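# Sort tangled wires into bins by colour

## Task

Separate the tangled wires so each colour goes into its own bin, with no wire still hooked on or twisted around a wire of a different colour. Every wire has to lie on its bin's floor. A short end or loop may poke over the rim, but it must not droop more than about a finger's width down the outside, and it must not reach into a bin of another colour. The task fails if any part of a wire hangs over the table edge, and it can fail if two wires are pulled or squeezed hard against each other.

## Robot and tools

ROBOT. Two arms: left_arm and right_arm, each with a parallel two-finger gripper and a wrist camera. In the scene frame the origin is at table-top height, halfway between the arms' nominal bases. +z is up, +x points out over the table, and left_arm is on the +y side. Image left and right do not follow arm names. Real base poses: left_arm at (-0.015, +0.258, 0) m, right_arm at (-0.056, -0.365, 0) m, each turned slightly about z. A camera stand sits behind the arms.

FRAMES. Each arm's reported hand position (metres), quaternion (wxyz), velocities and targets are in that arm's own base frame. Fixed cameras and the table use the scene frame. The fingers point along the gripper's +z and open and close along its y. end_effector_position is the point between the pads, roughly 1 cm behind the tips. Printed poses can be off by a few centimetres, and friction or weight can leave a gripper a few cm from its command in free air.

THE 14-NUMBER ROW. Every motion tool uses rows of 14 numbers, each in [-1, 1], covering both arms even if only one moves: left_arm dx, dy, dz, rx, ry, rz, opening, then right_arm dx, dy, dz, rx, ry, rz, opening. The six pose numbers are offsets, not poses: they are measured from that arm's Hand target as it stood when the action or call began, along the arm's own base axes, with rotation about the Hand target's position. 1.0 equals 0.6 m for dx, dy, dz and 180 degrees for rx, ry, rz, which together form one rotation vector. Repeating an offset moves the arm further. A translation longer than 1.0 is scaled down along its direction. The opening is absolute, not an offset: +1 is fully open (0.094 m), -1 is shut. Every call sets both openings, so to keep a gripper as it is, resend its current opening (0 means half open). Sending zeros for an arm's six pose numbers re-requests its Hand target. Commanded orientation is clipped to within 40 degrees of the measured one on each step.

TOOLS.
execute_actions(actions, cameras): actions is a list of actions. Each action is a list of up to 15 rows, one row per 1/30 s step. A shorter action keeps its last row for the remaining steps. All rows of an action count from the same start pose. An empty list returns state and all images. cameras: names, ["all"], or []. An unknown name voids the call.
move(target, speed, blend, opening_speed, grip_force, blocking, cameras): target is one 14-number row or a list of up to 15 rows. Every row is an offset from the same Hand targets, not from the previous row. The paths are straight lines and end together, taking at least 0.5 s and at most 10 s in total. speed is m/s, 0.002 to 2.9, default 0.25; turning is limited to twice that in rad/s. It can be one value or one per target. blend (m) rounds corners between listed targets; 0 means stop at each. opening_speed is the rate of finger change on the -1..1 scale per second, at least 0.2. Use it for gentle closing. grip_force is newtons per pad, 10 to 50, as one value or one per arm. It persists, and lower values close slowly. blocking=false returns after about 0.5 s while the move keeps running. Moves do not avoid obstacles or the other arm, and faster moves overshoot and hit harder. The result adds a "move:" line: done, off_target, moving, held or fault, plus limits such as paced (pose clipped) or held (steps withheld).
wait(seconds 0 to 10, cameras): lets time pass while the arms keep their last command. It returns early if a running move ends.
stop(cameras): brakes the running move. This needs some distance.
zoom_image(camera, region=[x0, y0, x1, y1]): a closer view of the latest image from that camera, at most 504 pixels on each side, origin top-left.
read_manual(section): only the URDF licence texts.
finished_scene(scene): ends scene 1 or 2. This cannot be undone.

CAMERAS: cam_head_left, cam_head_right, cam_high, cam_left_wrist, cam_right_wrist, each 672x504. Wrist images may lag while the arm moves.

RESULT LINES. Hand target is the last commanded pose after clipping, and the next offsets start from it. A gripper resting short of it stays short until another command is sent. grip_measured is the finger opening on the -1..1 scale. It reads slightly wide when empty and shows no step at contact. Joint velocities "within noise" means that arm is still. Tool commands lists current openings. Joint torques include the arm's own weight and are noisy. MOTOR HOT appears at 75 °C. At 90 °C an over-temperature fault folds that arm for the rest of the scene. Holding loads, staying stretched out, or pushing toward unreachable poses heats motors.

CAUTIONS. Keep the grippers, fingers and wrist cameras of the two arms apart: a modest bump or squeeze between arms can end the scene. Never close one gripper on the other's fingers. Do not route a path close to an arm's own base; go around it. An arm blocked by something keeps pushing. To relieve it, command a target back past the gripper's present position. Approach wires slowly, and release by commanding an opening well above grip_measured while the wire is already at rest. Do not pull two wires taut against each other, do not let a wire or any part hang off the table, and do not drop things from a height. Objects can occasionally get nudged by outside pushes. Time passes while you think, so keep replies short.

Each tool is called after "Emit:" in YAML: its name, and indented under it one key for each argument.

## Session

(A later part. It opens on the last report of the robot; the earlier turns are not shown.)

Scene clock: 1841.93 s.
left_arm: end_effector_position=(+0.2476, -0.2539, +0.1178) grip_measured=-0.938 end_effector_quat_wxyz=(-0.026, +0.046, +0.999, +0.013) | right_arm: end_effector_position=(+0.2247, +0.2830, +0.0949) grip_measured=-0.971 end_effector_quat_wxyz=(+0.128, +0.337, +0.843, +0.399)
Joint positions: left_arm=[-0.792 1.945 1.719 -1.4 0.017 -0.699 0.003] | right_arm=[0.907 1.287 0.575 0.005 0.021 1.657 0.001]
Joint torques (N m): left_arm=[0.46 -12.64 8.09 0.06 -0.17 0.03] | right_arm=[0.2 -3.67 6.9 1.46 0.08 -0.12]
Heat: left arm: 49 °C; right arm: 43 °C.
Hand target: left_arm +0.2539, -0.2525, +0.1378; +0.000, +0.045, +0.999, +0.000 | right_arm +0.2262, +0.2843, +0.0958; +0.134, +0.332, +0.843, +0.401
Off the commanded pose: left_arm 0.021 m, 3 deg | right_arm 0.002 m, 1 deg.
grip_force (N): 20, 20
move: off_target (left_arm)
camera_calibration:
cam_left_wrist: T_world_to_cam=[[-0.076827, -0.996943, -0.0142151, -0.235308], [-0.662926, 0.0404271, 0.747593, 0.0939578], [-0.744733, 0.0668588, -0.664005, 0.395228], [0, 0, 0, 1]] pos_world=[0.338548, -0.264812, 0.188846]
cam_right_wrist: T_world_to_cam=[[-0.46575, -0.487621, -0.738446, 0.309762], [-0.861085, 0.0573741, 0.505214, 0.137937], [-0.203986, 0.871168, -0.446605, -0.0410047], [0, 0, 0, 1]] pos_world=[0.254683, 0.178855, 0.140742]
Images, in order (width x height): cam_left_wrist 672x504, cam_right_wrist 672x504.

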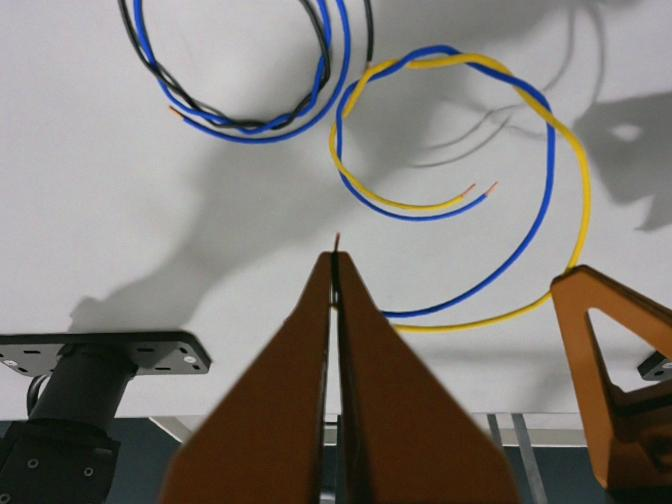

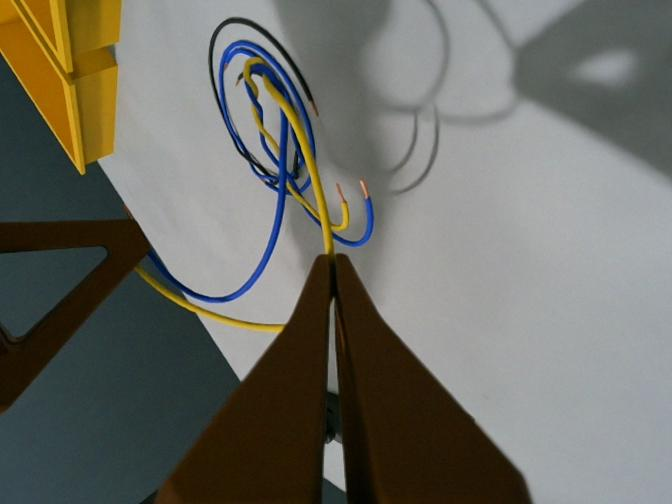

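Emit:
move:
  target: [0.0125, 0.0187, 0.185, 0, 0, 0.333, -1, 0.035, -0.1303, 0.207, -0.1981, -0.0468, 0.3667, -1]
  speed: 0.1
  cameras: ["cam_right_wrist", "cam_left_wrist", "cam_high"]

Emit:
zoom_image:
  camera: "cam_high"
  region: [200, 80, 420, 280]

Scene clock: 1879.07 s.
left_arm: end_effector_position=(+0.2553, -0.2792, +0.2323) grip_measured=-0.939 end_effector_quat_wxyz=(-0.011, -0.436, +0.890, -0.132) | right_arm: end_effector_position=(+0.2583, +0.2354, +0.2295) grip_measured=-0.973 end_effector_quat_wxyz=(+0.086, -0.263, +0.936, +0.219)
Joint positions: left_arm=[-0.782 1.825 1.994 -1.497 0.107 -1.707 0.003] | right_arm=[0.547 1.615 1.675 -1.33 -0.372 0.056 0.001]
Joint torques (N m): left_arm=[2.88 -11.89 7.66 -0.01 -0.8 -0.04] | right_arm=[-1.54 -6.06 7.91 -0.48 0.49 -0.29]
Heat: left arm: 50 °C; right arm: 41 °C.
Hand target: left_arm +0.2613, -0.2413, +0.2488; +0.000, -0.460, +0.888, +0.000 | right_arm +0.2472, +0.2062, +0.2200; +0.045, -0.255, +0.951, +0.167
Off the commanded pose: left_arm 0.042 m, 15 deg | right_arm 0.033 m, 8 deg.
joint sent to its limit (left arm) — joint 4 (wrist pitch), lower limit. The joint targets are off in orientation, not in position.
grip_force (N): 20, 20
move: off_target (left_arm, right_arm)
camera_calibration:
cam_left_wrist: T_world_to_cam=[[0.788461, -0.569831, 0.231565, -0.416903], [-0.498757, -0.371984, 0.78286, -0.150766], [-0.359959, -0.732749, -0.577502, 0.137149], [0, 0, 0, 1]] pos_world=[0.302885, -0.193151, 0.293773]
cam_right_wrist: T_world_to_cam=[[0.5454, -0.771141, -0.328451, 0.113021], [-0.632778, -0.635796, 0.44199, 0.220263], [-0.549665, -0.0332254, -0.834724, 0.458646], [0, 0, 0, 1]] pos_world=[0.329837, 0.242436, 0.32261]
Images, in order (width x height): cam_high 672x504, cam_left_wrist 672x504, cam_right_wrist 672x504.

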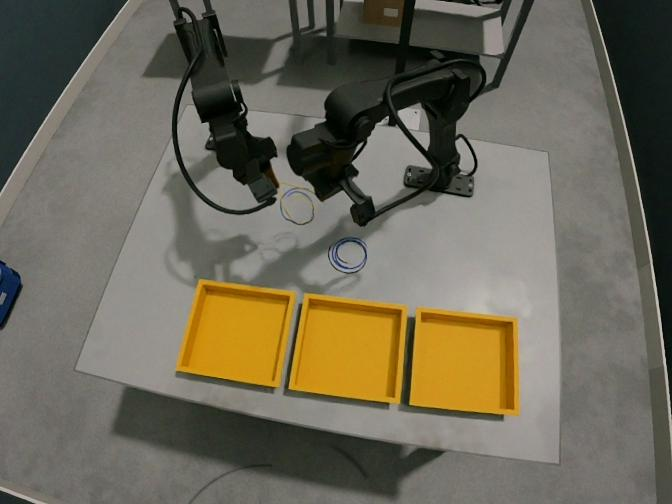

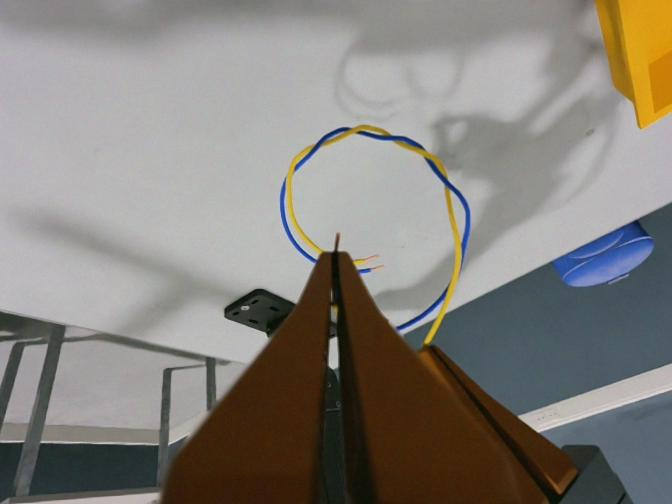

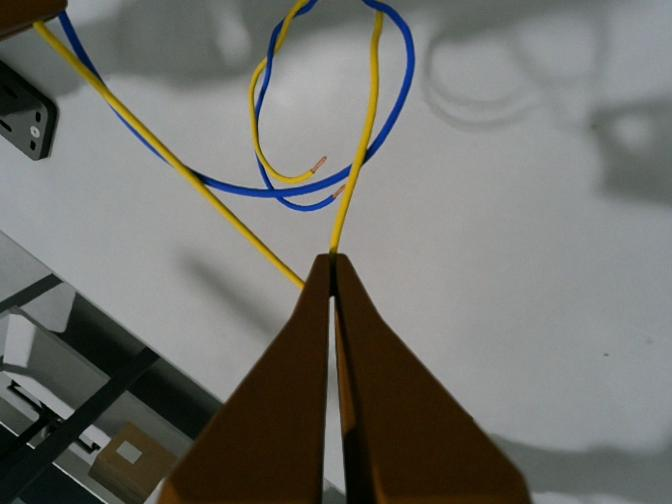

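Scaled by 2.291 from the camera's 672x504 image, which has a finer 960x720 frame.

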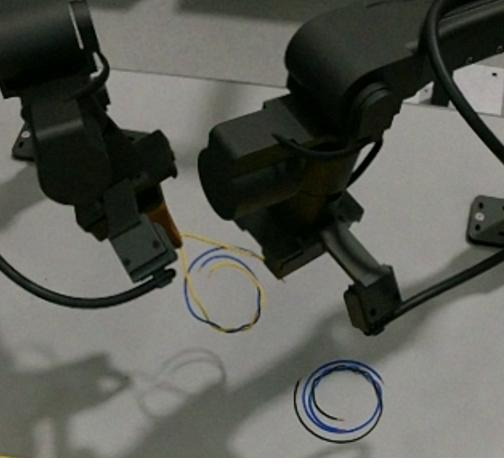

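Emit:
move:
  target: [0, -0.05, 0, 0, 0, 0, -1, 0.0185, 0.06, 0.016, 0, 0, 0, -1]
  speed: 0.15
  cameras: ["cam_left_wrist", "cam_right_wrist"]

Emit:
zoom_image:
  camera: "cam_left_wrist"
  region: [290, 220, 390, 320]

Scene clock: 1893.80 s.
left_arm: end_effector_position=(+0.2577, -0.2794, +0.2510) grip_measured=-0.939 end_effector_quat_wxyz=(+0.015, -0.451, +0.881, -0.140) | right_arm: end_effector_position=(+0.2610, +0.2468, +0.2283) grip_measured=-0.973 end_effector_quat_wxyz=(+0.055, -0.258, +0.948, +0.180)
Joint positions: left_arm=[-0.804 1.833 2.081 -1.54 0.052 -1.756 0.003] | right_arm=[0.604 1.731 1.835 -1.443 -0.303 0.108 0.001]
Joint torques (N m): left_arm=[-0.05 -6.91 7.8 0.56 -0.43 -0.09] | right_arm=[0.27 -6.79 8.51 0.12 0.06 0.04]
Heat: left arm: 49 °C; right arm: 40 °C.
Hand target: left_arm +0.2613, -0.2713, +0.2488; +0.000, -0.460, +0.888, +0.000 | right_arm +0.2583, +0.2421, +0.2298; +0.045, -0.255, +0.951, +0.167
Off the commanded pose: left_arm 0.009 m, 16 deg | right_arm 0.006 m, 2 deg.
joint sent to its limit (left arm) — joint 4 (wrist pitch), lower limit. The joint targets are off in orientation, not in position.
grip_force (N): 20, 20
move: off_target (left_arm)
camera_calibration:
cam_left_wrist: T_world_to_cam=[[0.797871, -0.53975, 0.268463, -0.426626], [-0.522674, -0.397508, 0.754188, -0.158062], [-0.300356, -0.742063, -0.599273, 0.136207], [0, 0, 0, 1]] pos_world=[0.298688, -0.192028, 0.315367]
cam_right_wrist: T_world_to_cam=[[0.525884, -0.803635, -0.278598, 0.121705], [-0.616514, -0.585806, 0.526062, 0.193974], [-0.585966, -0.104888, -0.803519, 0.479533], [0, 0, 0, 1]] pos_world=[0.336575, 0.261735, 0.317178]
Images, in order (width x height): cam_left_wrist 672x504, cam_right_wrist 672x504.

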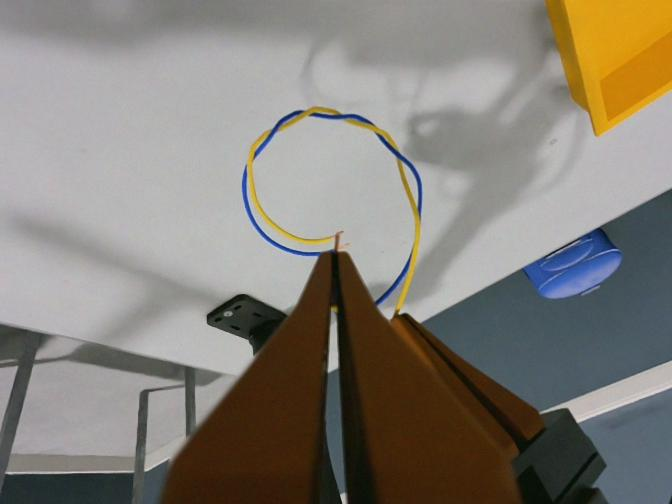

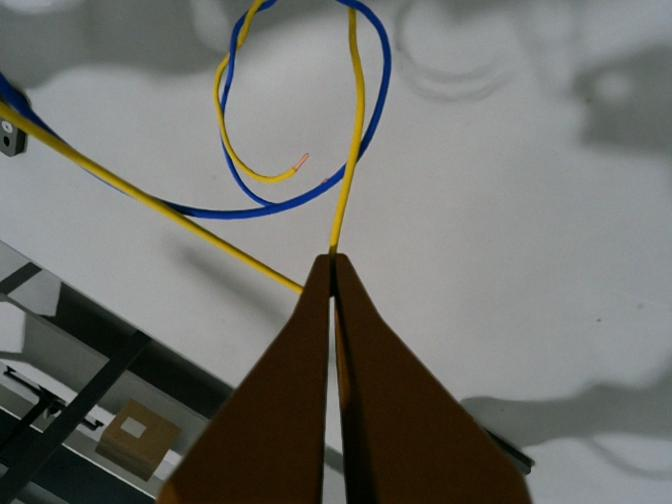

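Scaled by 5.040 from the camera's 672x504 image, which has a finer 960x720 frame.

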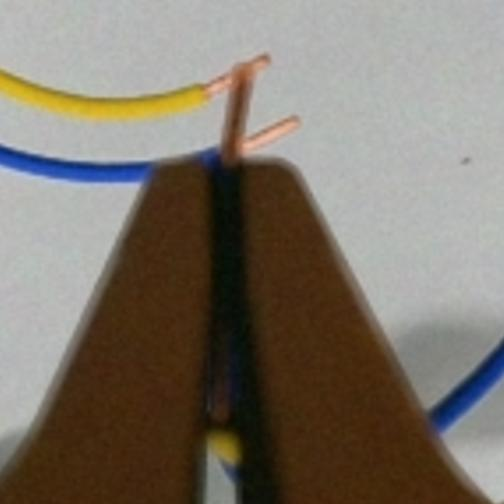

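Emit:
move:
  target:
    - [0, 0, 0, 0, 0, 0, -0.6, 0, 0, 0, 0, 0, 0, -1]
    - [0, 0.10, 0.04, 0, 0, 0, -0.6, 0, 0, 0, 0, 0, 0, -1]
  speed: 0.1
  opening_speed: 0.5
  cameras: ["cam_right_wrist"]

Scene clock: 1926.23 s.
left_arm: end_effector_position=(+0.2662, -0.2221, +0.2677) grip_measured=-0.603 end_effector_quat_wxyz=(+0.047, -0.456, +0.877, -0.143) | right_arm: end_effector_position=(+0.2560, +0.2397, +0.2255) grip_measured=-0.973 end_effector_quat_wxyz=(+0.041, -0.255, +0.952, +0.166)
Joint positions: left_arm=[-0.684 1.701 1.986 -1.555 0.027 -1.646 0.019] | right_arm=[0.604 1.731 1.835 -1.479 -0.285 0.109 0.001]
Joint torques (N m): left_arm=[0.25 -9.16 4.92 0.78 -0.21 0.07] | right_arm=[0.24 -6.75 8.61 0.38 -0.11 0.03]
Heat: left arm: 47 °C; right arm: 38 °C.
Hand target: left_arm +0.2613, -0.2113, +0.2728; +0.000, -0.460, +0.888, +0.000 | right_arm +0.2584, +0.2421, +0.2298; +0.045, -0.255, +0.951, +0.167
Off the commanded pose: left_arm 0.013 m, 17 deg | right_arm 0.005 m, 0 deg.
joint sent to its limit (left arm) — joint 4 (wrist pitch), lower limit. The joint targets are off in orientation, not in position.
grip_force (N): 20, 20
move: off_target (left_arm)
camera_calibration:
cam_right_wrist: T_world_to_cam=[[0.516947, -0.815232, -0.261079, 0.118984], [-0.608416, -0.56446, 0.557866, 0.173805], [-0.602159, -0.129542, -0.787796, 0.480124], [0, 0, 0, 1]] pos_world=[0.333348, 0.257302, 0.312344]
Images, in order (width x height): cam_right_wrist 672x504.

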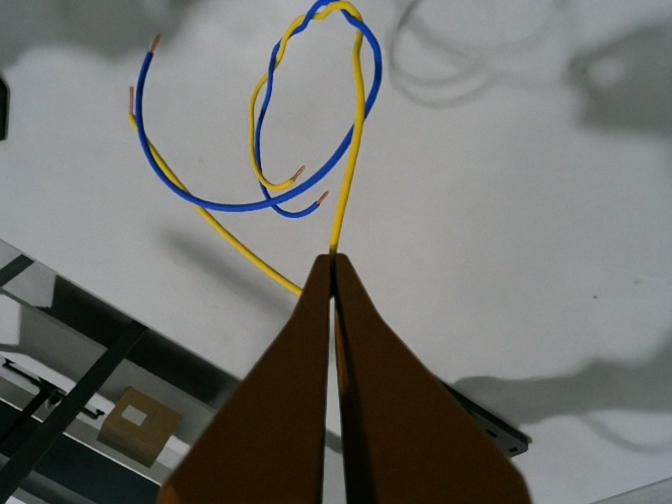

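Emit:
execute_actions:
  actions:
    - [[0,0,0,0,0,0,-0.6,0,0,0,0,0,0,-1]]
  cameras: ["cam_left_wrist"]

Scene clock: 1934.50 s.
left_arm: end_effector_position=(+0.2662, -0.2221, +0.2677) grip_measured=-0.603 end_effector_quat_wxyz=(+0.047, -0.455, +0.878, -0.143) | right_arm: end_effector_position=(+0.2560, +0.2397, +0.2255) grip_measured=-0.973 end_effector_quat_wxyz=(+0.041, -0.255, +0.952, +0.166)
Joint positions: left_arm=[-0.684 1.701 1.986 -1.555 0.027 -1.646 0.019] | right_arm=[0.604 1.731 1.835 -1.479 -0.285 0.109 0.001]
Joint torques (N m): left_arm=[0.25 -9.16 4.9 0.77 -0.21 0.04] | right_arm=[0.27 -6.57 8.59 0.36 -0.11 0.05]
Heat: left arm: 47 °C; right arm: 38 °C.
Hand target: left_arm +0.2613, -0.2113, +0.2728; +0.000, -0.460, +0.888, +0.000 | right_arm +0.2584, +0.2421, +0.2298; +0.045, -0.255, +0.951, +0.167
Off the commanded pose: left_arm 0.013 m, 17 deg | right_arm 0.005 m, 1 deg.
joint sent to its limit (left arm) — joint 4 (wrist pitch), lower limit. The joint targets are off in orientation, not in position.
grip_force (N): 20, 20
camera_calibration:
cam_left_wrist: T_world_to_cam=[[0.792404, -0.529844, 0.302262, -0.41228], [-0.556466, -0.424895, 0.71401, -0.129807], [-0.249884, -0.733983, -0.631528, 0.188279], [0, 0, 0, 1]] pos_world=[0.301507, -0.135405, 0.336204]
Images, in order (width x height): cam_left_wrist 672x504.

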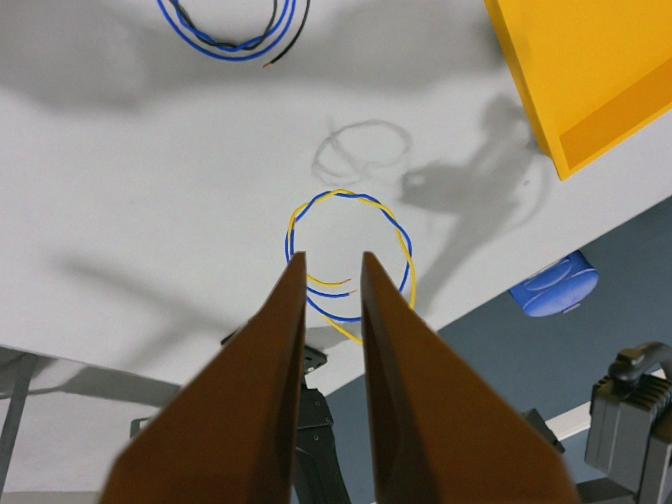

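Emit:
move:
  target: [-0.0688, -0.0895, -0.246, 0, 0, -0.333, -0.75, -0.0202, -0.0267, -0.341, 0.0828, 0.1082, 0.0189, -1]
  speed: 0.15
  cameras: ["cam_right_wrist", "cam_left_wrist"]

Scene clock: 1952.30 s.
left_arm: end_effector_position=(+0.2178, -0.2657, +0.1333) grip_measured=-0.748 end_effector_quat_wxyz=(-0.002, +0.041, +0.999, -0.013) | right_arm: end_effector_position=(+0.2458, +0.2245, +0.0279) grip_measured=-0.973 end_effector_quat_wxyz=(-0.092, -0.238, +0.912, +0.320)
Joint positions: left_arm=[-0.876 1.83 1.63 -1.354 0.021 -0.794 0.012] | right_arm=[0.394 1.953 1.192 -0.924 -0.67 -0.157 0.001]
Joint torques (N m): left_arm=[-0.49 -7.05 5.48 0.45 -0.19 0] | right_arm=[-0.4 -7.84 4.44 0.14 -0.43 -0.15]
Heat: left arm: 47 °C; right arm: 38 °C.
Hand target: left_arm +0.2200, -0.2650, +0.1251; +0.000, +0.045, +0.999, +0.000 | right_arm +0.2462, +0.2261, +0.0251; -0.088, -0.243, +0.908, +0.331
Off the commanded pose: left_arm 0.008 m, 2 deg | right_arm 0.003 m, 2 deg.
grip_force (N): 20, 20
move: done
camera_calibration:
cam_left_wrist: T_world_to_cam=[[-0.0657604, -0.997206, 0.035434, -0.258171], [-0.696413, 0.0712987, 0.714091, 0.0831008], [-0.714622, 0.0222822, -0.699156, 0.370473], [0, 0, 0, 1]] pos_world=[0.305643, -0.27163, 0.208825]
cam_right_wrist: T_world_to_cam=[[0.403829, -0.68915, -0.601659, 0.0692323], [-0.385986, -0.724617, 0.570917, 0.250205], [-0.82942, 0.00167913, -0.558624, 0.3363], [0, 0, 0, 1]] pos_world=[0.347551, 0.228449, 0.0866733]
Images, in order (width x height): cam_left_wrist 672x504, cam_right_wrist 672x504.

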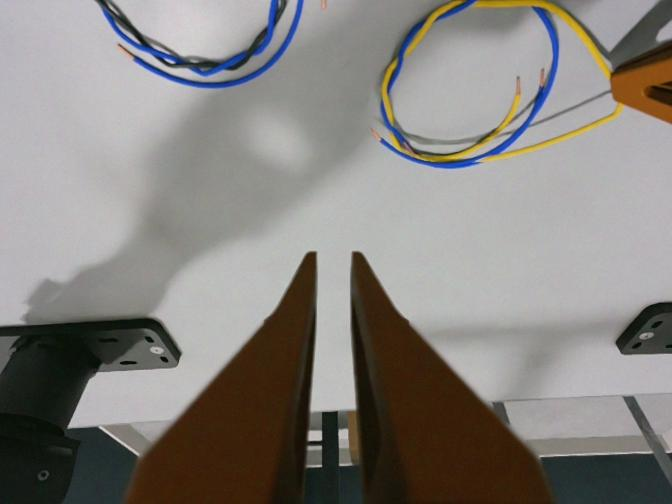

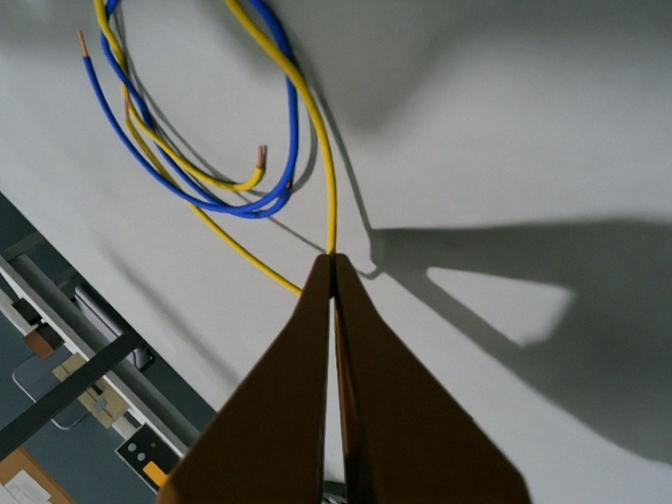

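Emit:
move:
  target: [-0.05, -0.0467, -0.125, 0, 0, 0.1889, -0.8, 0, 0, 0, 0, 0, 0, -1]
  speed: 0.15
  cameras: ["cam_left_wrist"]

Emit:
zoom_image:
  camera: "cam_left_wrist"
  region: [280, 90, 460, 270]

Scene clock: 1980.73 s.
left_arm: end_effector_position=(+0.1907, -0.2971, +0.0596) grip_measured=-0.797 end_effector_quat_wxyz=(-0.005, -0.247, +0.969, -0.017) | right_arm: end_effector_position=(+0.2458, +0.2246, +0.0279) grip_measured=-0.973 end_effector_quat_wxyz=(-0.092, -0.238, +0.912, +0.320)
Joint positions: left_arm=[-0.993 1.882 1.402 -1.061 0.02 -1.492 0.01] | right_arm=[0.394 1.953 1.192 -0.923 -0.671 -0.157 0.001]
Joint torques (N m): left_arm=[-0.57 -7.17 5.33 0.37 -0.21 -0.08] | right_arm=[-0.47 -7.76 4.23 0.15 -0.48 -0.17]
Motor temperatures (°C): left_arm=[30 46 35 32 28 28 29] | right_arm=[30 34 35 37 31 29 29]
Heat: left arm: 46 °C; right arm: 37 °C.
Hand target: left_arm +0.1900, -0.2930, +0.0501; +0.000, -0.249, +0.968, +0.000 | right_arm +0.2461, +0.2261, +0.0251; -0.088, -0.243, +0.908, +0.331
Off the commanded pose: left_arm 0.010 m, 2 deg | right_arm 0.003 m, 2 deg.
grip_force (N): 20, 20
move: done
camera_calibration:
cam_left_wrist: T_world_to_cam=[[0.492132, -0.869605, 0.0399013, -0.357407], [-0.614173, -0.314363, 0.723856, -0.0117994], [-0.616926, -0.380739, -0.688796, 0.16127], [0, 0, 0, 1]] pos_world=[0.268136, -0.25311, 0.133884]
Images, in order (width x height): cam_left_wrist 672x504.

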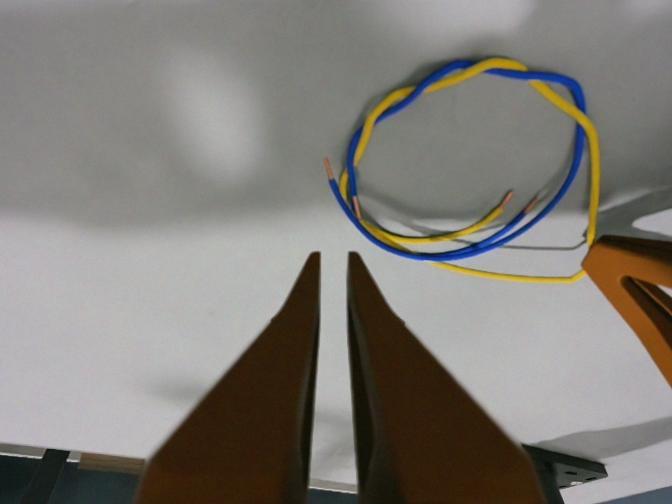

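Scaled by 2.800 from the camera's 672x504 image, which has a finer 960x720 frame.

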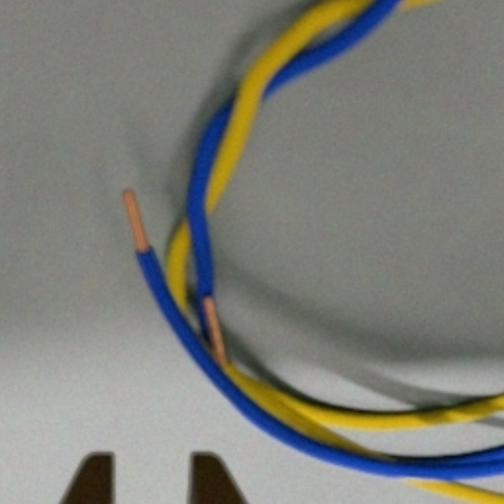

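Emit:
move:
  target: [0.0062, 0.011, -0.030, 0, 0, 0, -0.8, 0, 0, 0, 0, 0, 0, -1]
  speed: 0.08
  cameras: ["cam_left_wrist"]

Emit:
zoom_image:
  camera: "cam_left_wrist"
  region: [280, 130, 420, 270]

Scene clock: 2013.40 s.
left_arm: end_effector_position=(+0.1912, -0.2930, +0.0415) grip_measured=-0.797 end_effector_quat_wxyz=(-0.005, -0.247, +0.969, -0.017) | right_arm: end_effector_position=(+0.2458, +0.2246, +0.0279) grip_measured=-0.973 end_effector_quat_wxyz=(-0.092, -0.238, +0.912, +0.320)
Joint positions: left_arm=[-0.985 1.89 1.338 -0.99 0.02 -1.485 0.01] | right_arm=[0.394 1.953 1.192 -0.923 -0.671 -0.157 0.001]
Joint torques (N m): left_arm=[0.43 -7.15 5.22 0.4 -0.2 0.02] | right_arm=[-0.38 -7.79 4.27 0.1 -0.47 -0.17]
Heat: left arm: 44 °C; right arm: 36 °C.
Hand target: left_arm +0.1937, -0.2864, +0.0322; +0.000, -0.249, +0.968, +0.000 | right_arm +0.2461, +0.2261, +0.0251; -0.088, -0.243, +0.908, +0.331
Off the commanded pose: left_arm 0.012 m, 2 deg | right_arm 0.003 m, 2 deg.
grip_force (N): 20, 20
move: off_target (left_arm)
camera_calibration:
cam_left_wrist: T_world_to_cam=[[0.492818, -0.869242, 0.0393584, -0.353398], [-0.613859, -0.315258, 0.723733, 0.00260872], [-0.616691, -0.380829, -0.688956, 0.150606], [0, 0, 0, 1]] pos_world=[0.26864, -0.24901, 0.115782]
Images, in order (width x height): cam_left_wrist 672x504.

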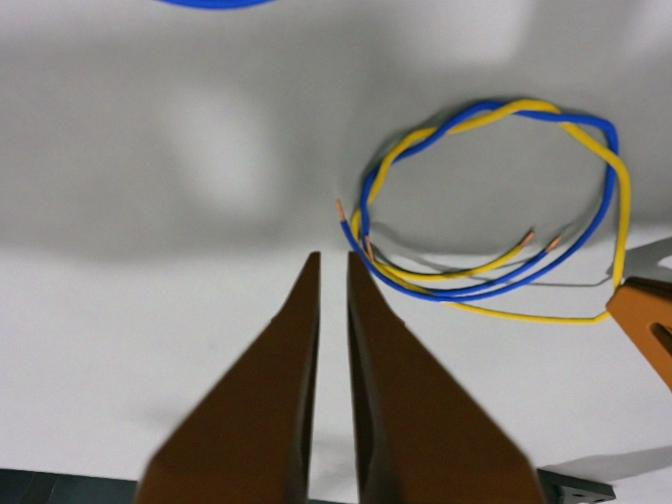

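Scaled by 3.600 from the camera's 672x504 image, which has a finer 960x720 frame.

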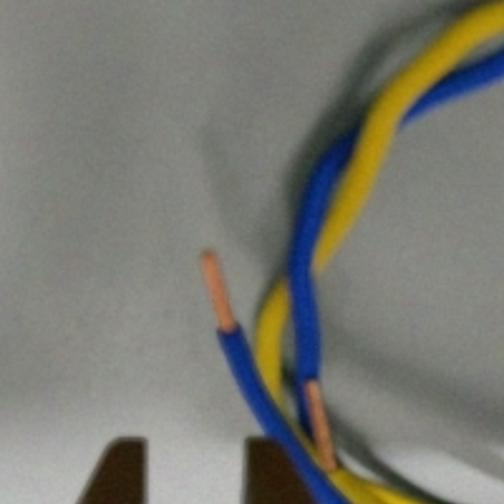

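Emit:
move:
  target: [0.0, 0.0042, -0.030, 0, 0, 0, -0.8, 0, 0, 0, 0, 0, 0, -1]
  speed: 0.06
  cameras: ["cam_left_wrist"]

Emit:
zoom_image:
  camera: "cam_left_wrist"
  region: [290, 180, 400, 290]

Scene clock: 2026.57 s.
left_arm: end_effector_position=(+0.1916, -0.2909, +0.0233) grip_measured=-0.797 end_effector_quat_wxyz=(-0.005, -0.247, +0.969, -0.017) | right_arm: end_effector_position=(+0.2459, +0.2246, +0.0279) grip_measured=-0.973 end_effector_quat_wxyz=(-0.092, -0.238, +0.912, +0.320)
Joint positions: left_arm=[-0.981 1.908 1.286 -0.92 0.02 -1.481 0.01] | right_arm=[0.394 1.953 1.192 -0.923 -0.671 -0.157 0.001]
Joint torques (N m): left_arm=[0.4 -7.19 5.12 0.38 -0.19 0.03] | right_arm=[-0.32 -7.75 4.29 0.14 -0.44 -0.16]
Heat: left arm: 45 °C; right arm: 36 °C.
Hand target: left_arm +0.1938, -0.2839, +0.0142; +0.000, -0.249, +0.968, +0.000 | right_arm +0.2462, +0.2261, +0.0251; -0.088, -0.243, +0.908, +0.331
Off the commanded pose: left_arm 0.012 m, 2 deg | right_arm 0.003 m, 2 deg.
grip_force (N): 20, 20
move: off_target (left_arm)
camera_calibration:
cam_left_wrist: T_world_to_cam=[[0.493176, -0.869054, 0.0390139, -0.350938], [-0.613635, -0.31574, 0.723713, 0.0164105], [-0.616627, -0.380858, -0.688998, 0.139139], [0, 0, 0, 1]] pos_world=[0.268941, -0.246811, 0.0976811]
Images, in order (width x height): cam_left_wrist 672x504.

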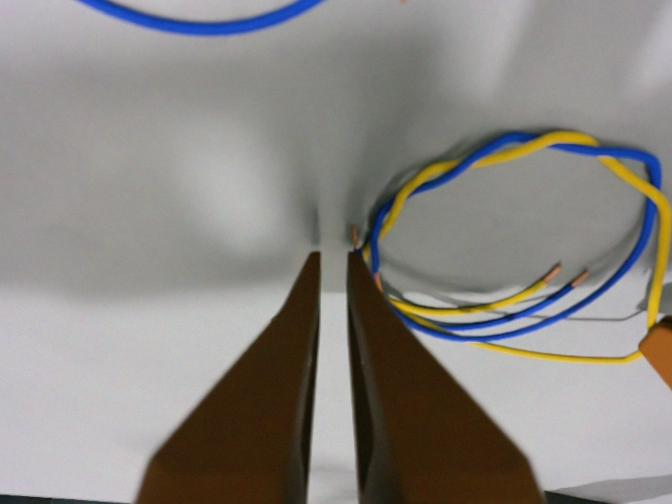

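Scaled by 4.582 from the camera's 672x504 image, which has a finer 960x720 frame.

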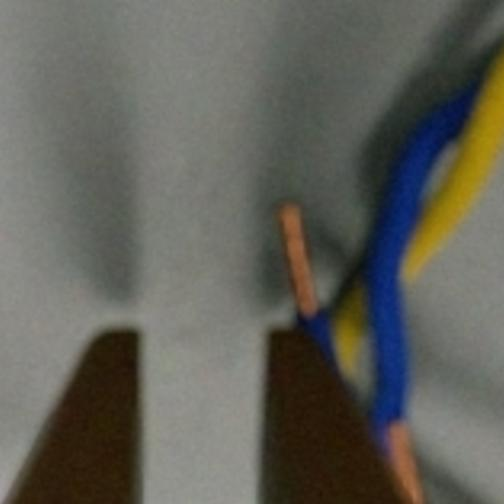

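Emit:
move:
  target: [0.0127, 0.0025, 0.0, 0, 0, 0, -0.8, 0, 0, 0, 0, 0, 0, -1]
  speed: 0.06
  cameras: ["cam_left_wrist"]

Emit:
zoom_image:
  camera: "cam_left_wrist"
  region: [290, 180, 400, 290]

Scene clock: 2037.30 s.
left_arm: end_effector_position=(+0.1970, -0.2862, +0.0202) grip_measured=-0.797 end_effector_quat_wxyz=(-0.006, -0.248, +0.969, -0.013) | right_arm: end_effector_position=(+0.2459, +0.2246, +0.0279) grip_measured=-0.973 end_effector_quat_wxyz=(-0.092, -0.238, +0.912, +0.320)
Joint positions: left_arm=[-0.96 1.917 1.286 -0.92 0.02 -1.461 0.01] | right_arm=[0.394 1.953 1.192 -0.923 -0.671 -0.157 0.001]
Joint torques (N m): left_arm=[0.42 -7.16 6.31 0.32 -0.2 0.04] | right_arm=[-0.38 -7.79 4.42 0.12 -0.44 -0.19]
Heat: left arm: 45 °C; right arm: 35 °C.
Hand target: left_arm +0.2014, -0.2825, +0.0142; +0.000, -0.249, +0.968, +0.000 | right_arm +0.2462, +0.2261, +0.0251; -0.088, -0.243, +0.908, +0.331
Off the commanded pose: left_arm 0.008 m, 2 deg | right_arm 0.003 m, 2 deg.
grip_force (N): 20, 20
move: done
camera_calibration:
cam_left_wrist: T_world_to_cam=[[0.493665, -0.869126, 0.0302552, -0.349423], [-0.610248, -0.321416, 0.724078, 0.0212553], [-0.61959, -0.375915, -0.689054, 0.144075], [0, 0, 0, 1]] pos_world=[0.274736, -0.2427, 0.0944568]
Images, in order (width x height): cam_left_wrist 672x504.

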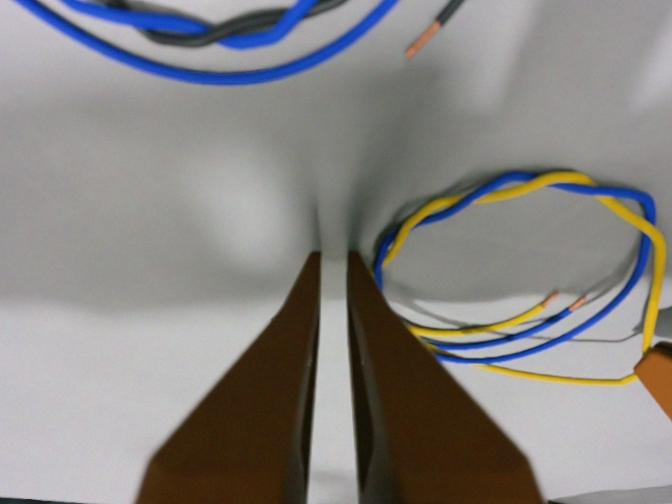

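Scaled by 4.582 from the camera's 672x504 image, which has a finer 960x720 frame.

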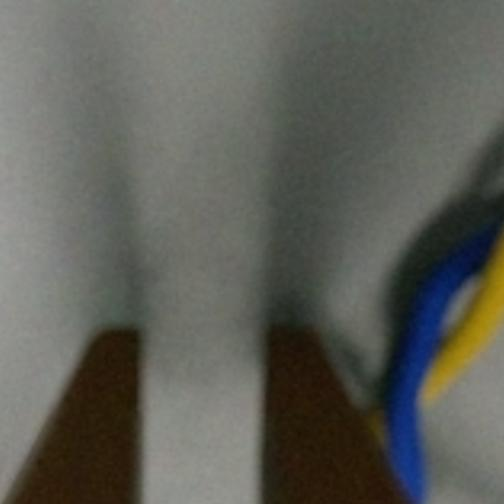

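Emit:
move:
  target: [0.0025, -0.0108, 0.003, 0, 0, 0, -0.8, 0, 0, 0, 0, 0, 0, -1]
  speed: 0.06
  cameras: ["cam_left_wrist"]

Emit:
zoom_image:
  camera: "cam_left_wrist"
  region: [290, 180, 400, 290]

Scene clock: 2047.13 s.
left_arm: end_effector_position=(+0.1999, -0.2903, +0.0190) grip_measured=-0.797 end_effector_quat_wxyz=(-0.006, -0.247, +0.969, -0.013) | right_arm: end_effector_position=(+0.2459, +0.2246, +0.0279) grip_measured=-0.973 end_effector_quat_wxyz=(-0.092, -0.238, +0.912, +0.320)
Joint positions: left_arm=[-0.96 1.935 1.305 -0.92 0.02 -1.46 0.01] | right_arm=[0.394 1.953 1.192 -0.923 -0.671 -0.157 0.001]
Joint torques (N m): left_arm=[-0.16 -7.2 7.6 0.15 -0.2 -0.05] | right_arm=[-0.46 -7.82 4.29 0.14 -0.47 -0.18]
Heat: left arm: 45 °C; right arm: 35 °C.
Hand target: left_arm +0.2028, -0.2889, +0.0159; +0.000, -0.249, +0.968, +0.000 | right_arm +0.2461, +0.2261, +0.0251; -0.088, -0.243, +0.908, +0.331
Off the commanded pose: left_arm 0.004 m, 2 deg | right_arm 0.003 m, 2 deg.
grip_force (N): 20, 20
move: done
camera_calibration:
cam_left_wrist: T_world_to_cam=[[0.492938, -0.869472, 0.0321063, -0.354354], [-0.611264, -0.319818, 0.723928, 0.0232212], [-0.619167, -0.376478, -0.689128, 0.143363], [0, 0, 0, 1]] pos_world=[0.277634, -0.246701, 0.0933616]
Images, in order (width x height): cam_left_wrist 672x504.

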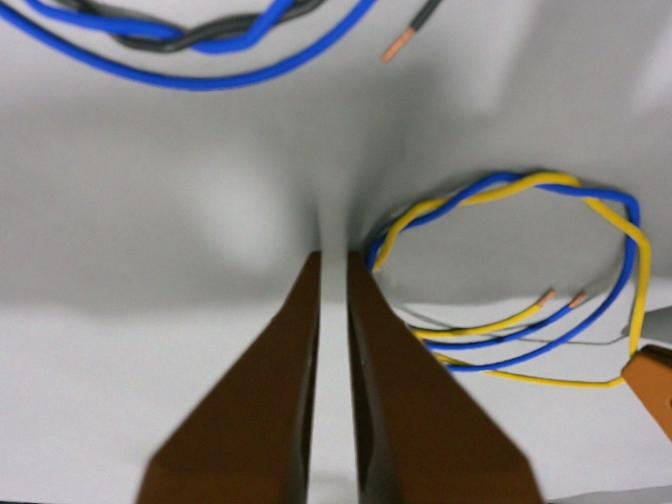

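Scaled by 4.582 from the camera's 672x504 image, which has a finer 960x720 frame.

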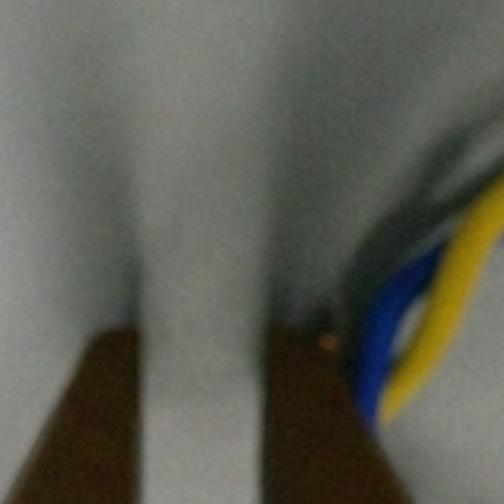

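Emit:
move:
  target: [0.0, 0.0, 0.06, 0, 0, 0, -0.8, 0, 0, 0, 0, 0, 0, -1]
  speed: 0.1
  cameras: ["cam_left_wrist"]

Emit:
zoom_image:
  camera: "cam_left_wrist"
  region: [280, 130, 420, 270]

Scene clock: 2057.27 s.
left_arm: end_effector_position=(+0.1986, -0.2884, +0.0405) grip_measured=-0.797 end_effector_quat_wxyz=(-0.013, -0.247, +0.969, +0.005) | right_arm: end_effector_position=(+0.2460, +0.2247, +0.0279) grip_measured=-0.973 end_effector_quat_wxyz=(-0.092, -0.238, +0.912, +0.320)
Joint positions: left_arm=[-0.96 1.935 1.396 -1.051 0.02 -1.46 0.01] | right_arm=[0.394 1.953 1.192 -0.922 -0.671 -0.157 0.001]
Joint torques (N m): left_arm=[-0.17 -10.61 7.61 0.03 -0.2 -0.05] | right_arm=[-0.32 -7.82 4.22 0.13 -0.45 -0.14]
Heat: left arm: 45 °C; right arm: 35 °C.
Hand target: left_arm +0.2029, -0.2889, +0.0519; +0.000, -0.249, +0.968, +0.000 | right_arm +0.2462, +0.2262, +0.0251; -0.088, -0.243, +0.908, +0.331
Off the commanded pose: left_arm 0.012 m, 2 deg | right_arm 0.003 m, 1 deg.
grip_force (N): 20, 20
move: off_target (left_arm)
camera_calibration:
cam_left_wrist: T_world_to_cam=[[0.49322, -0.869871, -0.00767761, -0.351315], [-0.594666, -0.343593, 0.726853, -0.00276117], [-0.634906, -0.353933, -0.68675, 0.167531], [0, 0, 0, 1]] pos_world=[0.278, -0.247253, 0.114362]
Images, in order (width x height): cam_left_wrist 672x504.

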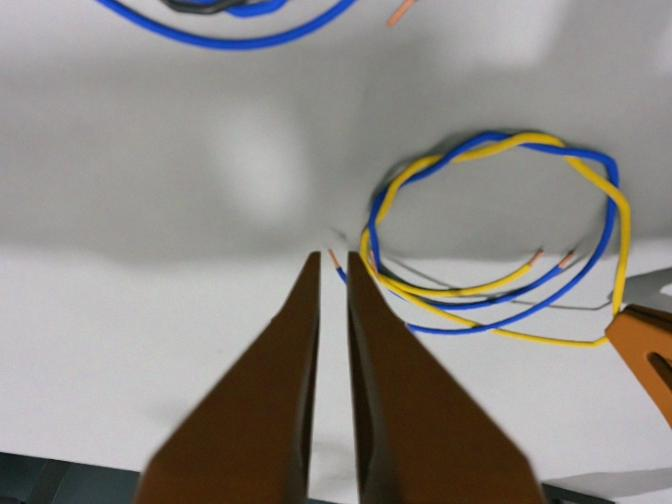

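Scaled by 3.600 from the camera's 672x504 image, which has a finer 960x720 frame.

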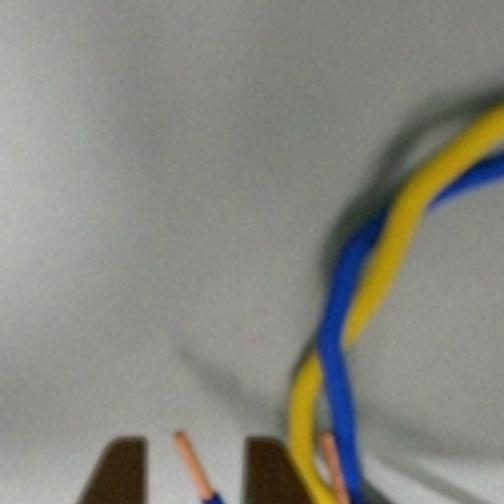

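Emit:
move:
  target: [-0.0623, -0.0393, -0.0033, 0, 0, 0.0611, -0.76, 0, 0, 0, 0, 0, 0, -1]
  speed: 0.1
  cameras: ["cam_left_wrist"]

Emit:
zoom_image:
  camera: "cam_left_wrist"
  region: [280, 130, 420, 270]

Scene clock: 2076.43 s.
left_arm: end_effector_position=(+0.1615, -0.3106, +0.0405) grip_measured=-0.763 end_effector_quat_wxyz=(-0.011, -0.337, +0.941, +0.008) | right_arm: end_effector_position=(+0.2460, +0.2247, +0.0279) grip_measured=-0.973 end_effector_quat_wxyz=(-0.092, -0.238, +0.912, +0.320)
Joint positions: left_arm=[-1.084 1.935 1.396 -1.051 0.02 -1.771 0.011] | right_arm=[0.394 1.953 1.192 -0.922 -0.671 -0.157 0.001]
Joint torques (N m): left_arm=[-0.31 -10.28 7.45 0.11 -0.2 -0.09] | right_arm=[-0.27 -7.71 4.33 0.12 -0.46 -0.16]
Heat: left arm: 47 °C; right arm: 35 °C.
Hand target: left_arm +0.1655, -0.3125, +0.0500; +0.000, -0.341, +0.940, +0.000 | right_arm +0.2462, +0.2262, +0.0251; -0.088, -0.243, +0.908, +0.331
Off the commanded pose: left_arm 0.010 m, 2 deg | right_arm 0.003 m, 1 deg.
grip_force (N): 20, 20
move: done
camera_calibration:
cam_left_wrist: T_world_to_cam=[[0.646772, -0.762555, -0.0139928, -0.343488], [-0.520716, -0.454909, 0.722435, -0.0788617], [-0.557262, -0.459964, -0.691297, 0.090782], [0, 0, 0, 1]] pos_world=[0.231683, -0.256047, 0.114923]
Images, in order (width x height): cam_left_wrist 672x504.

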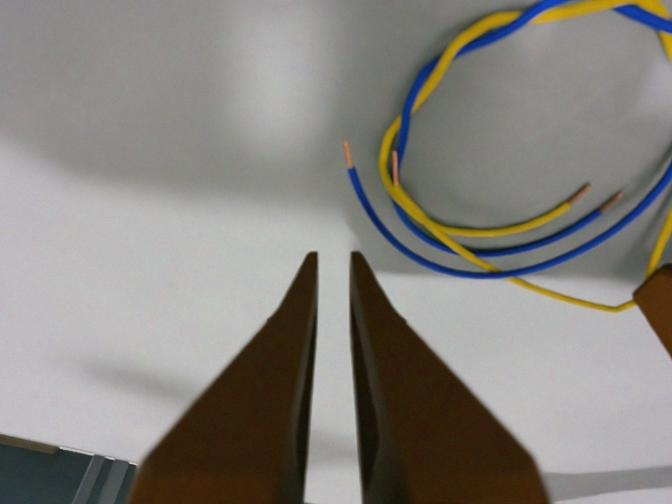

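Scaled by 3.600 from the camera's 672x504 image, which has a finer 960x720 frame.

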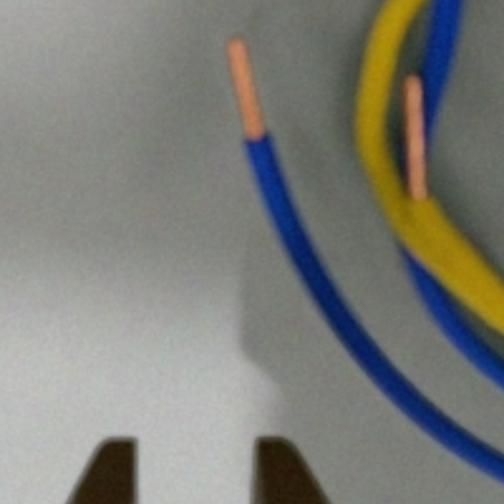

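Emit:
move:
  target: [0.0085, -0.0117, -0.0583, 0, 0, 0, -0.76, 0, 0, 0, 0, 0, 0, -1]
  speed: 0.07
  cameras: ["cam_left_wrist"]

Emit:
zoom_image:
  camera: "cam_left_wrist"
  region: [280, 160, 420, 300]

Scene clock: 2088.57 s.
left_arm: end_effector_position=(+0.1695, -0.3258, +0.0241) grip_measured=-0.763 end_effector_quat_wxyz=(-0.008, -0.337, +0.941, -0.017) | right_arm: end_effector_position=(+0.2460, +0.2247, +0.0279) grip_measured=-0.973 end_effector_quat_wxyz=(-0.092, -0.238, +0.912, +0.320)
Joint positions: left_arm=[-1.084 1.972 1.379 -0.947 0.02 -1.772 0.011] | right_arm=[0.394 1.953 1.192 -0.922 -0.671 -0.157 0.001]
Joint torques (N m): left_arm=[-0.05 -7.87 5.26 0.35 -0.19 -0.06] | right_arm=[-0.39 -7.73 4.26 0.15 -0.44 -0.14]
Heat: left arm: 47 °C; right arm: 35 °C.
Hand target: left_arm +0.1706, -0.3195, +0.0150; +0.000, -0.341, +0.940, +0.000 | right_arm +0.2461, +0.2261, +0.0252; -0.088, -0.243, +0.908, +0.331
Off the commanded pose: left_arm 0.011 m, 2 deg | right_arm 0.003 m, 1 deg.
grip_force (N): 20, 20
move: off_target (left_arm)
camera_calibration:
cam_left_wrist: T_world_to_cam=[[0.646802, -0.761864, 0.0348049, -0.361462], [-0.537518, -0.423012, 0.729476, -0.0565851], [-0.541038, -0.490535, -0.68312, 0.064027], [0, 0, 0, 1]] pos_world=[0.23802, -0.267913, 0.0975963]
Images, in order (width x height): cam_left_wrist 672x504.

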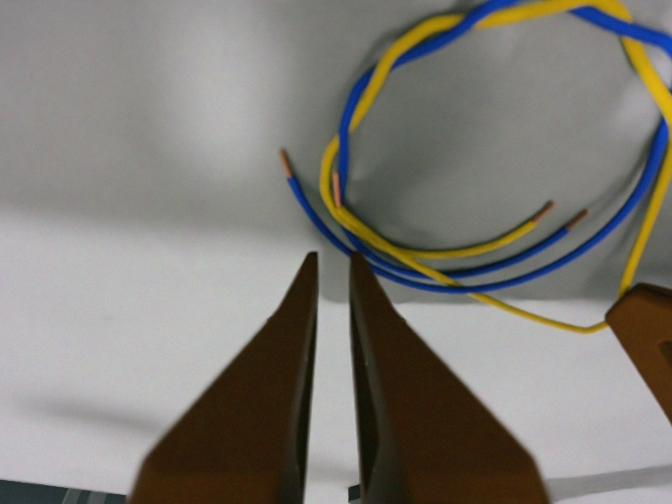

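Scaled by 3.600 from the camera's 672x504 image, which has a finer 960x720 frame.

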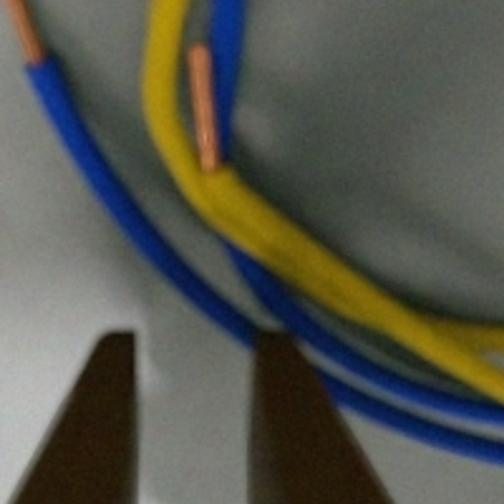

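Emit:
move:
  target:
    - [0.0050, 0.0120, 0.03, 0, 0, 0, -0.8, 0, 0, 0, 0, 0, 0, -1]
    - [0.0173, 0.0400, 0.014, 0, 0, 0, -0.8, 0, 0, 0, 0, 0, 0, -1]
  speed: 0.08
  blend: [0.01, 0]
  cameras: ["cam_left_wrist"]

Emit:
zoom_image:
  camera: "cam_left_wrist"
  region: [270, 150, 410, 290]

Scene clock: 2116.27 s.
left_arm: end_effector_position=(+0.1782, -0.3031, +0.0183) grip_measured=-0.797 end_effector_quat_wxyz=(-0.013, -0.340, +0.940, -0.001) | right_arm: end_effector_position=(+0.2460, +0.2247, +0.0279) grip_measured=-0.973 end_effector_quat_wxyz=(-0.091, -0.238, +0.912, +0.320)
Joint positions: left_arm=[-1.029 1.953 1.328 -0.948 0.026 -1.722 0.01] | right_arm=[0.394 1.953 1.192 -0.922 -0.671 -0.157 0.001]
Joint torques (N m): left_arm=[0.35 -11.19 4.46 0.2 -0.25 0.02] | right_arm=[-0.24 -7.77 4.34 0.11 -0.44 -0.16]
Heat: left arm: 44 °C; right arm: 35 °C.
Hand target: left_arm +0.1810, -0.2954, +0.0234; +0.000, -0.341, +0.940, +0.000 | right_arm +0.2462, +0.2262, +0.0251; -0.088, -0.243, +0.908, +0.331
Off the commanded pose: left_arm 0.010 m, 1 deg | right_arm 0.003 m, 1 deg.
grip_force (N): 20, 20
move: done; blend cut to 0.0097 m at target 1
camera_calibration:
cam_left_wrist: T_world_to_cam=[[0.651224, -0.758881, 0.00278058, -0.348839], [-0.520693, -0.444155, 0.729113, -0.0476092], [-0.552075, -0.476263, -0.684388, 0.0822917], [0, 0, 0, 1]] pos_world=[0.247814, -0.246681, 0.0920019]
Images, in order (width x height): cam_left_wrist 672x504.

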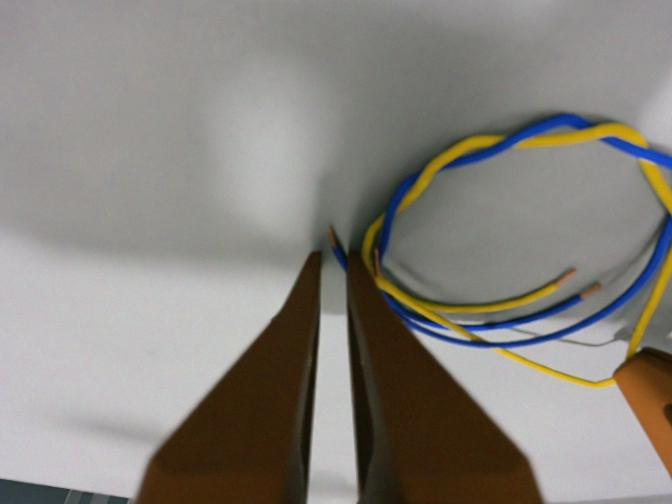

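Scaled by 3.600 from the camera's 672x504 image, which has a finer 960x720 frame.

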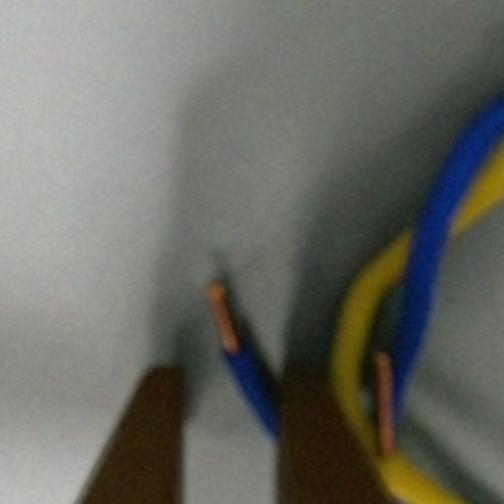

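Emit:
move:
  target: [0, 0, -0.006, 0, 0, 0, -1, 0, 0, 0, 0, 0, 0, -1]
  speed: 0.05
  opening_speed: 0.3
  cameras: ["cam_left_wrist"]

Emit:
zoom_image:
  camera: "cam_left_wrist"
  region: [270, 150, 410, 290]

Scene clock: 2121.87 s.
left_arm: end_effector_position=(+0.1801, -0.3059, +0.0182) grip_measured=-0.978 end_effector_quat_wxyz=(-0.011, -0.339, +0.941, -0.008) | right_arm: end_effector_position=(+0.2460, +0.2247, +0.0279) grip_measured=-0.973 end_effector_quat_wxyz=(-0.091, -0.238, +0.912, +0.320)
Joint positions: left_arm=[-1.029 1.953 1.327 -0.933 0.025 -1.722 0.001] | right_arm=[0.394 1.953 1.192 -0.922 -0.671 -0.157 0.001]
Joint torques (N m): left_arm=[0.29 -10.74 3.96 0.22 -0.24 0.02] | right_arm=[-0.36 -7.65 4.38 0.11 -0.45 -0.17]
Heat: left arm: 45 °C; right arm: 35 °C.
Hand target: left_arm +0.1810, -0.2954, +0.0198; +0.000, -0.341, +0.940, +0.000 | right_arm +0.2462, +0.2261, +0.0251; -0.088, -0.243, +0.908, +0.331
Off the commanded pose: left_arm 0.011 m, 2 deg | right_arm 0.003 m, 1 deg.
grip_force (N): 20, 20
move: off_target (left_arm)
camera_calibration:
cam_left_wrist: T_world_to_cam=[[0.65084, -0.759026, 0.016934, -0.352527], [-0.526908, -0.435523, 0.729855, -0.0439564], [-0.546603, -0.483941, -0.683393, 0.0785703], [0, 0, 0, 1]] pos_world=[0.249224, -0.248697, 0.0917458]
Images, in order (width x height): cam_left_wrist 672x504.

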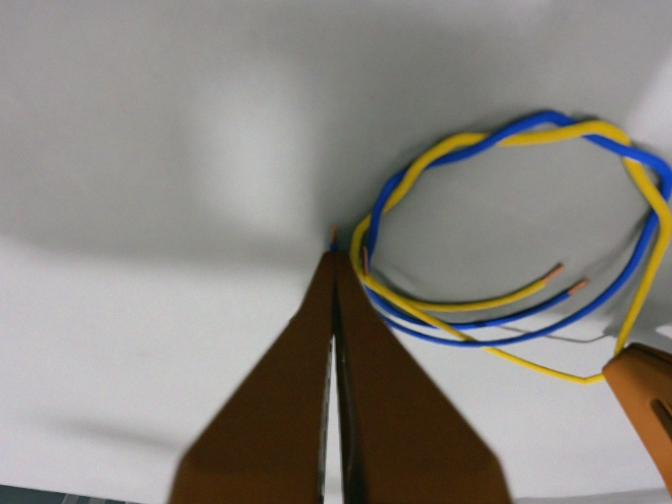

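Scaled by 3.600 from the camera's 672x504 image, which has a finer 960x720 frame.

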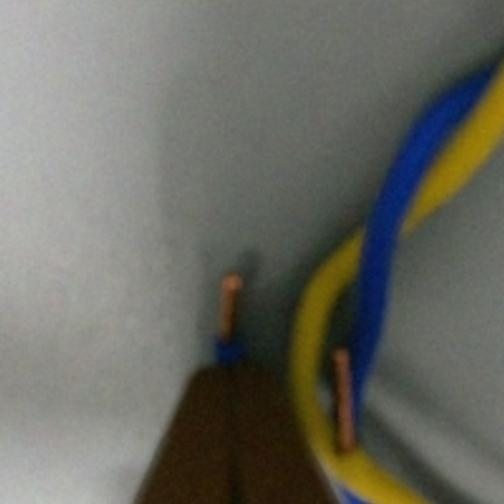

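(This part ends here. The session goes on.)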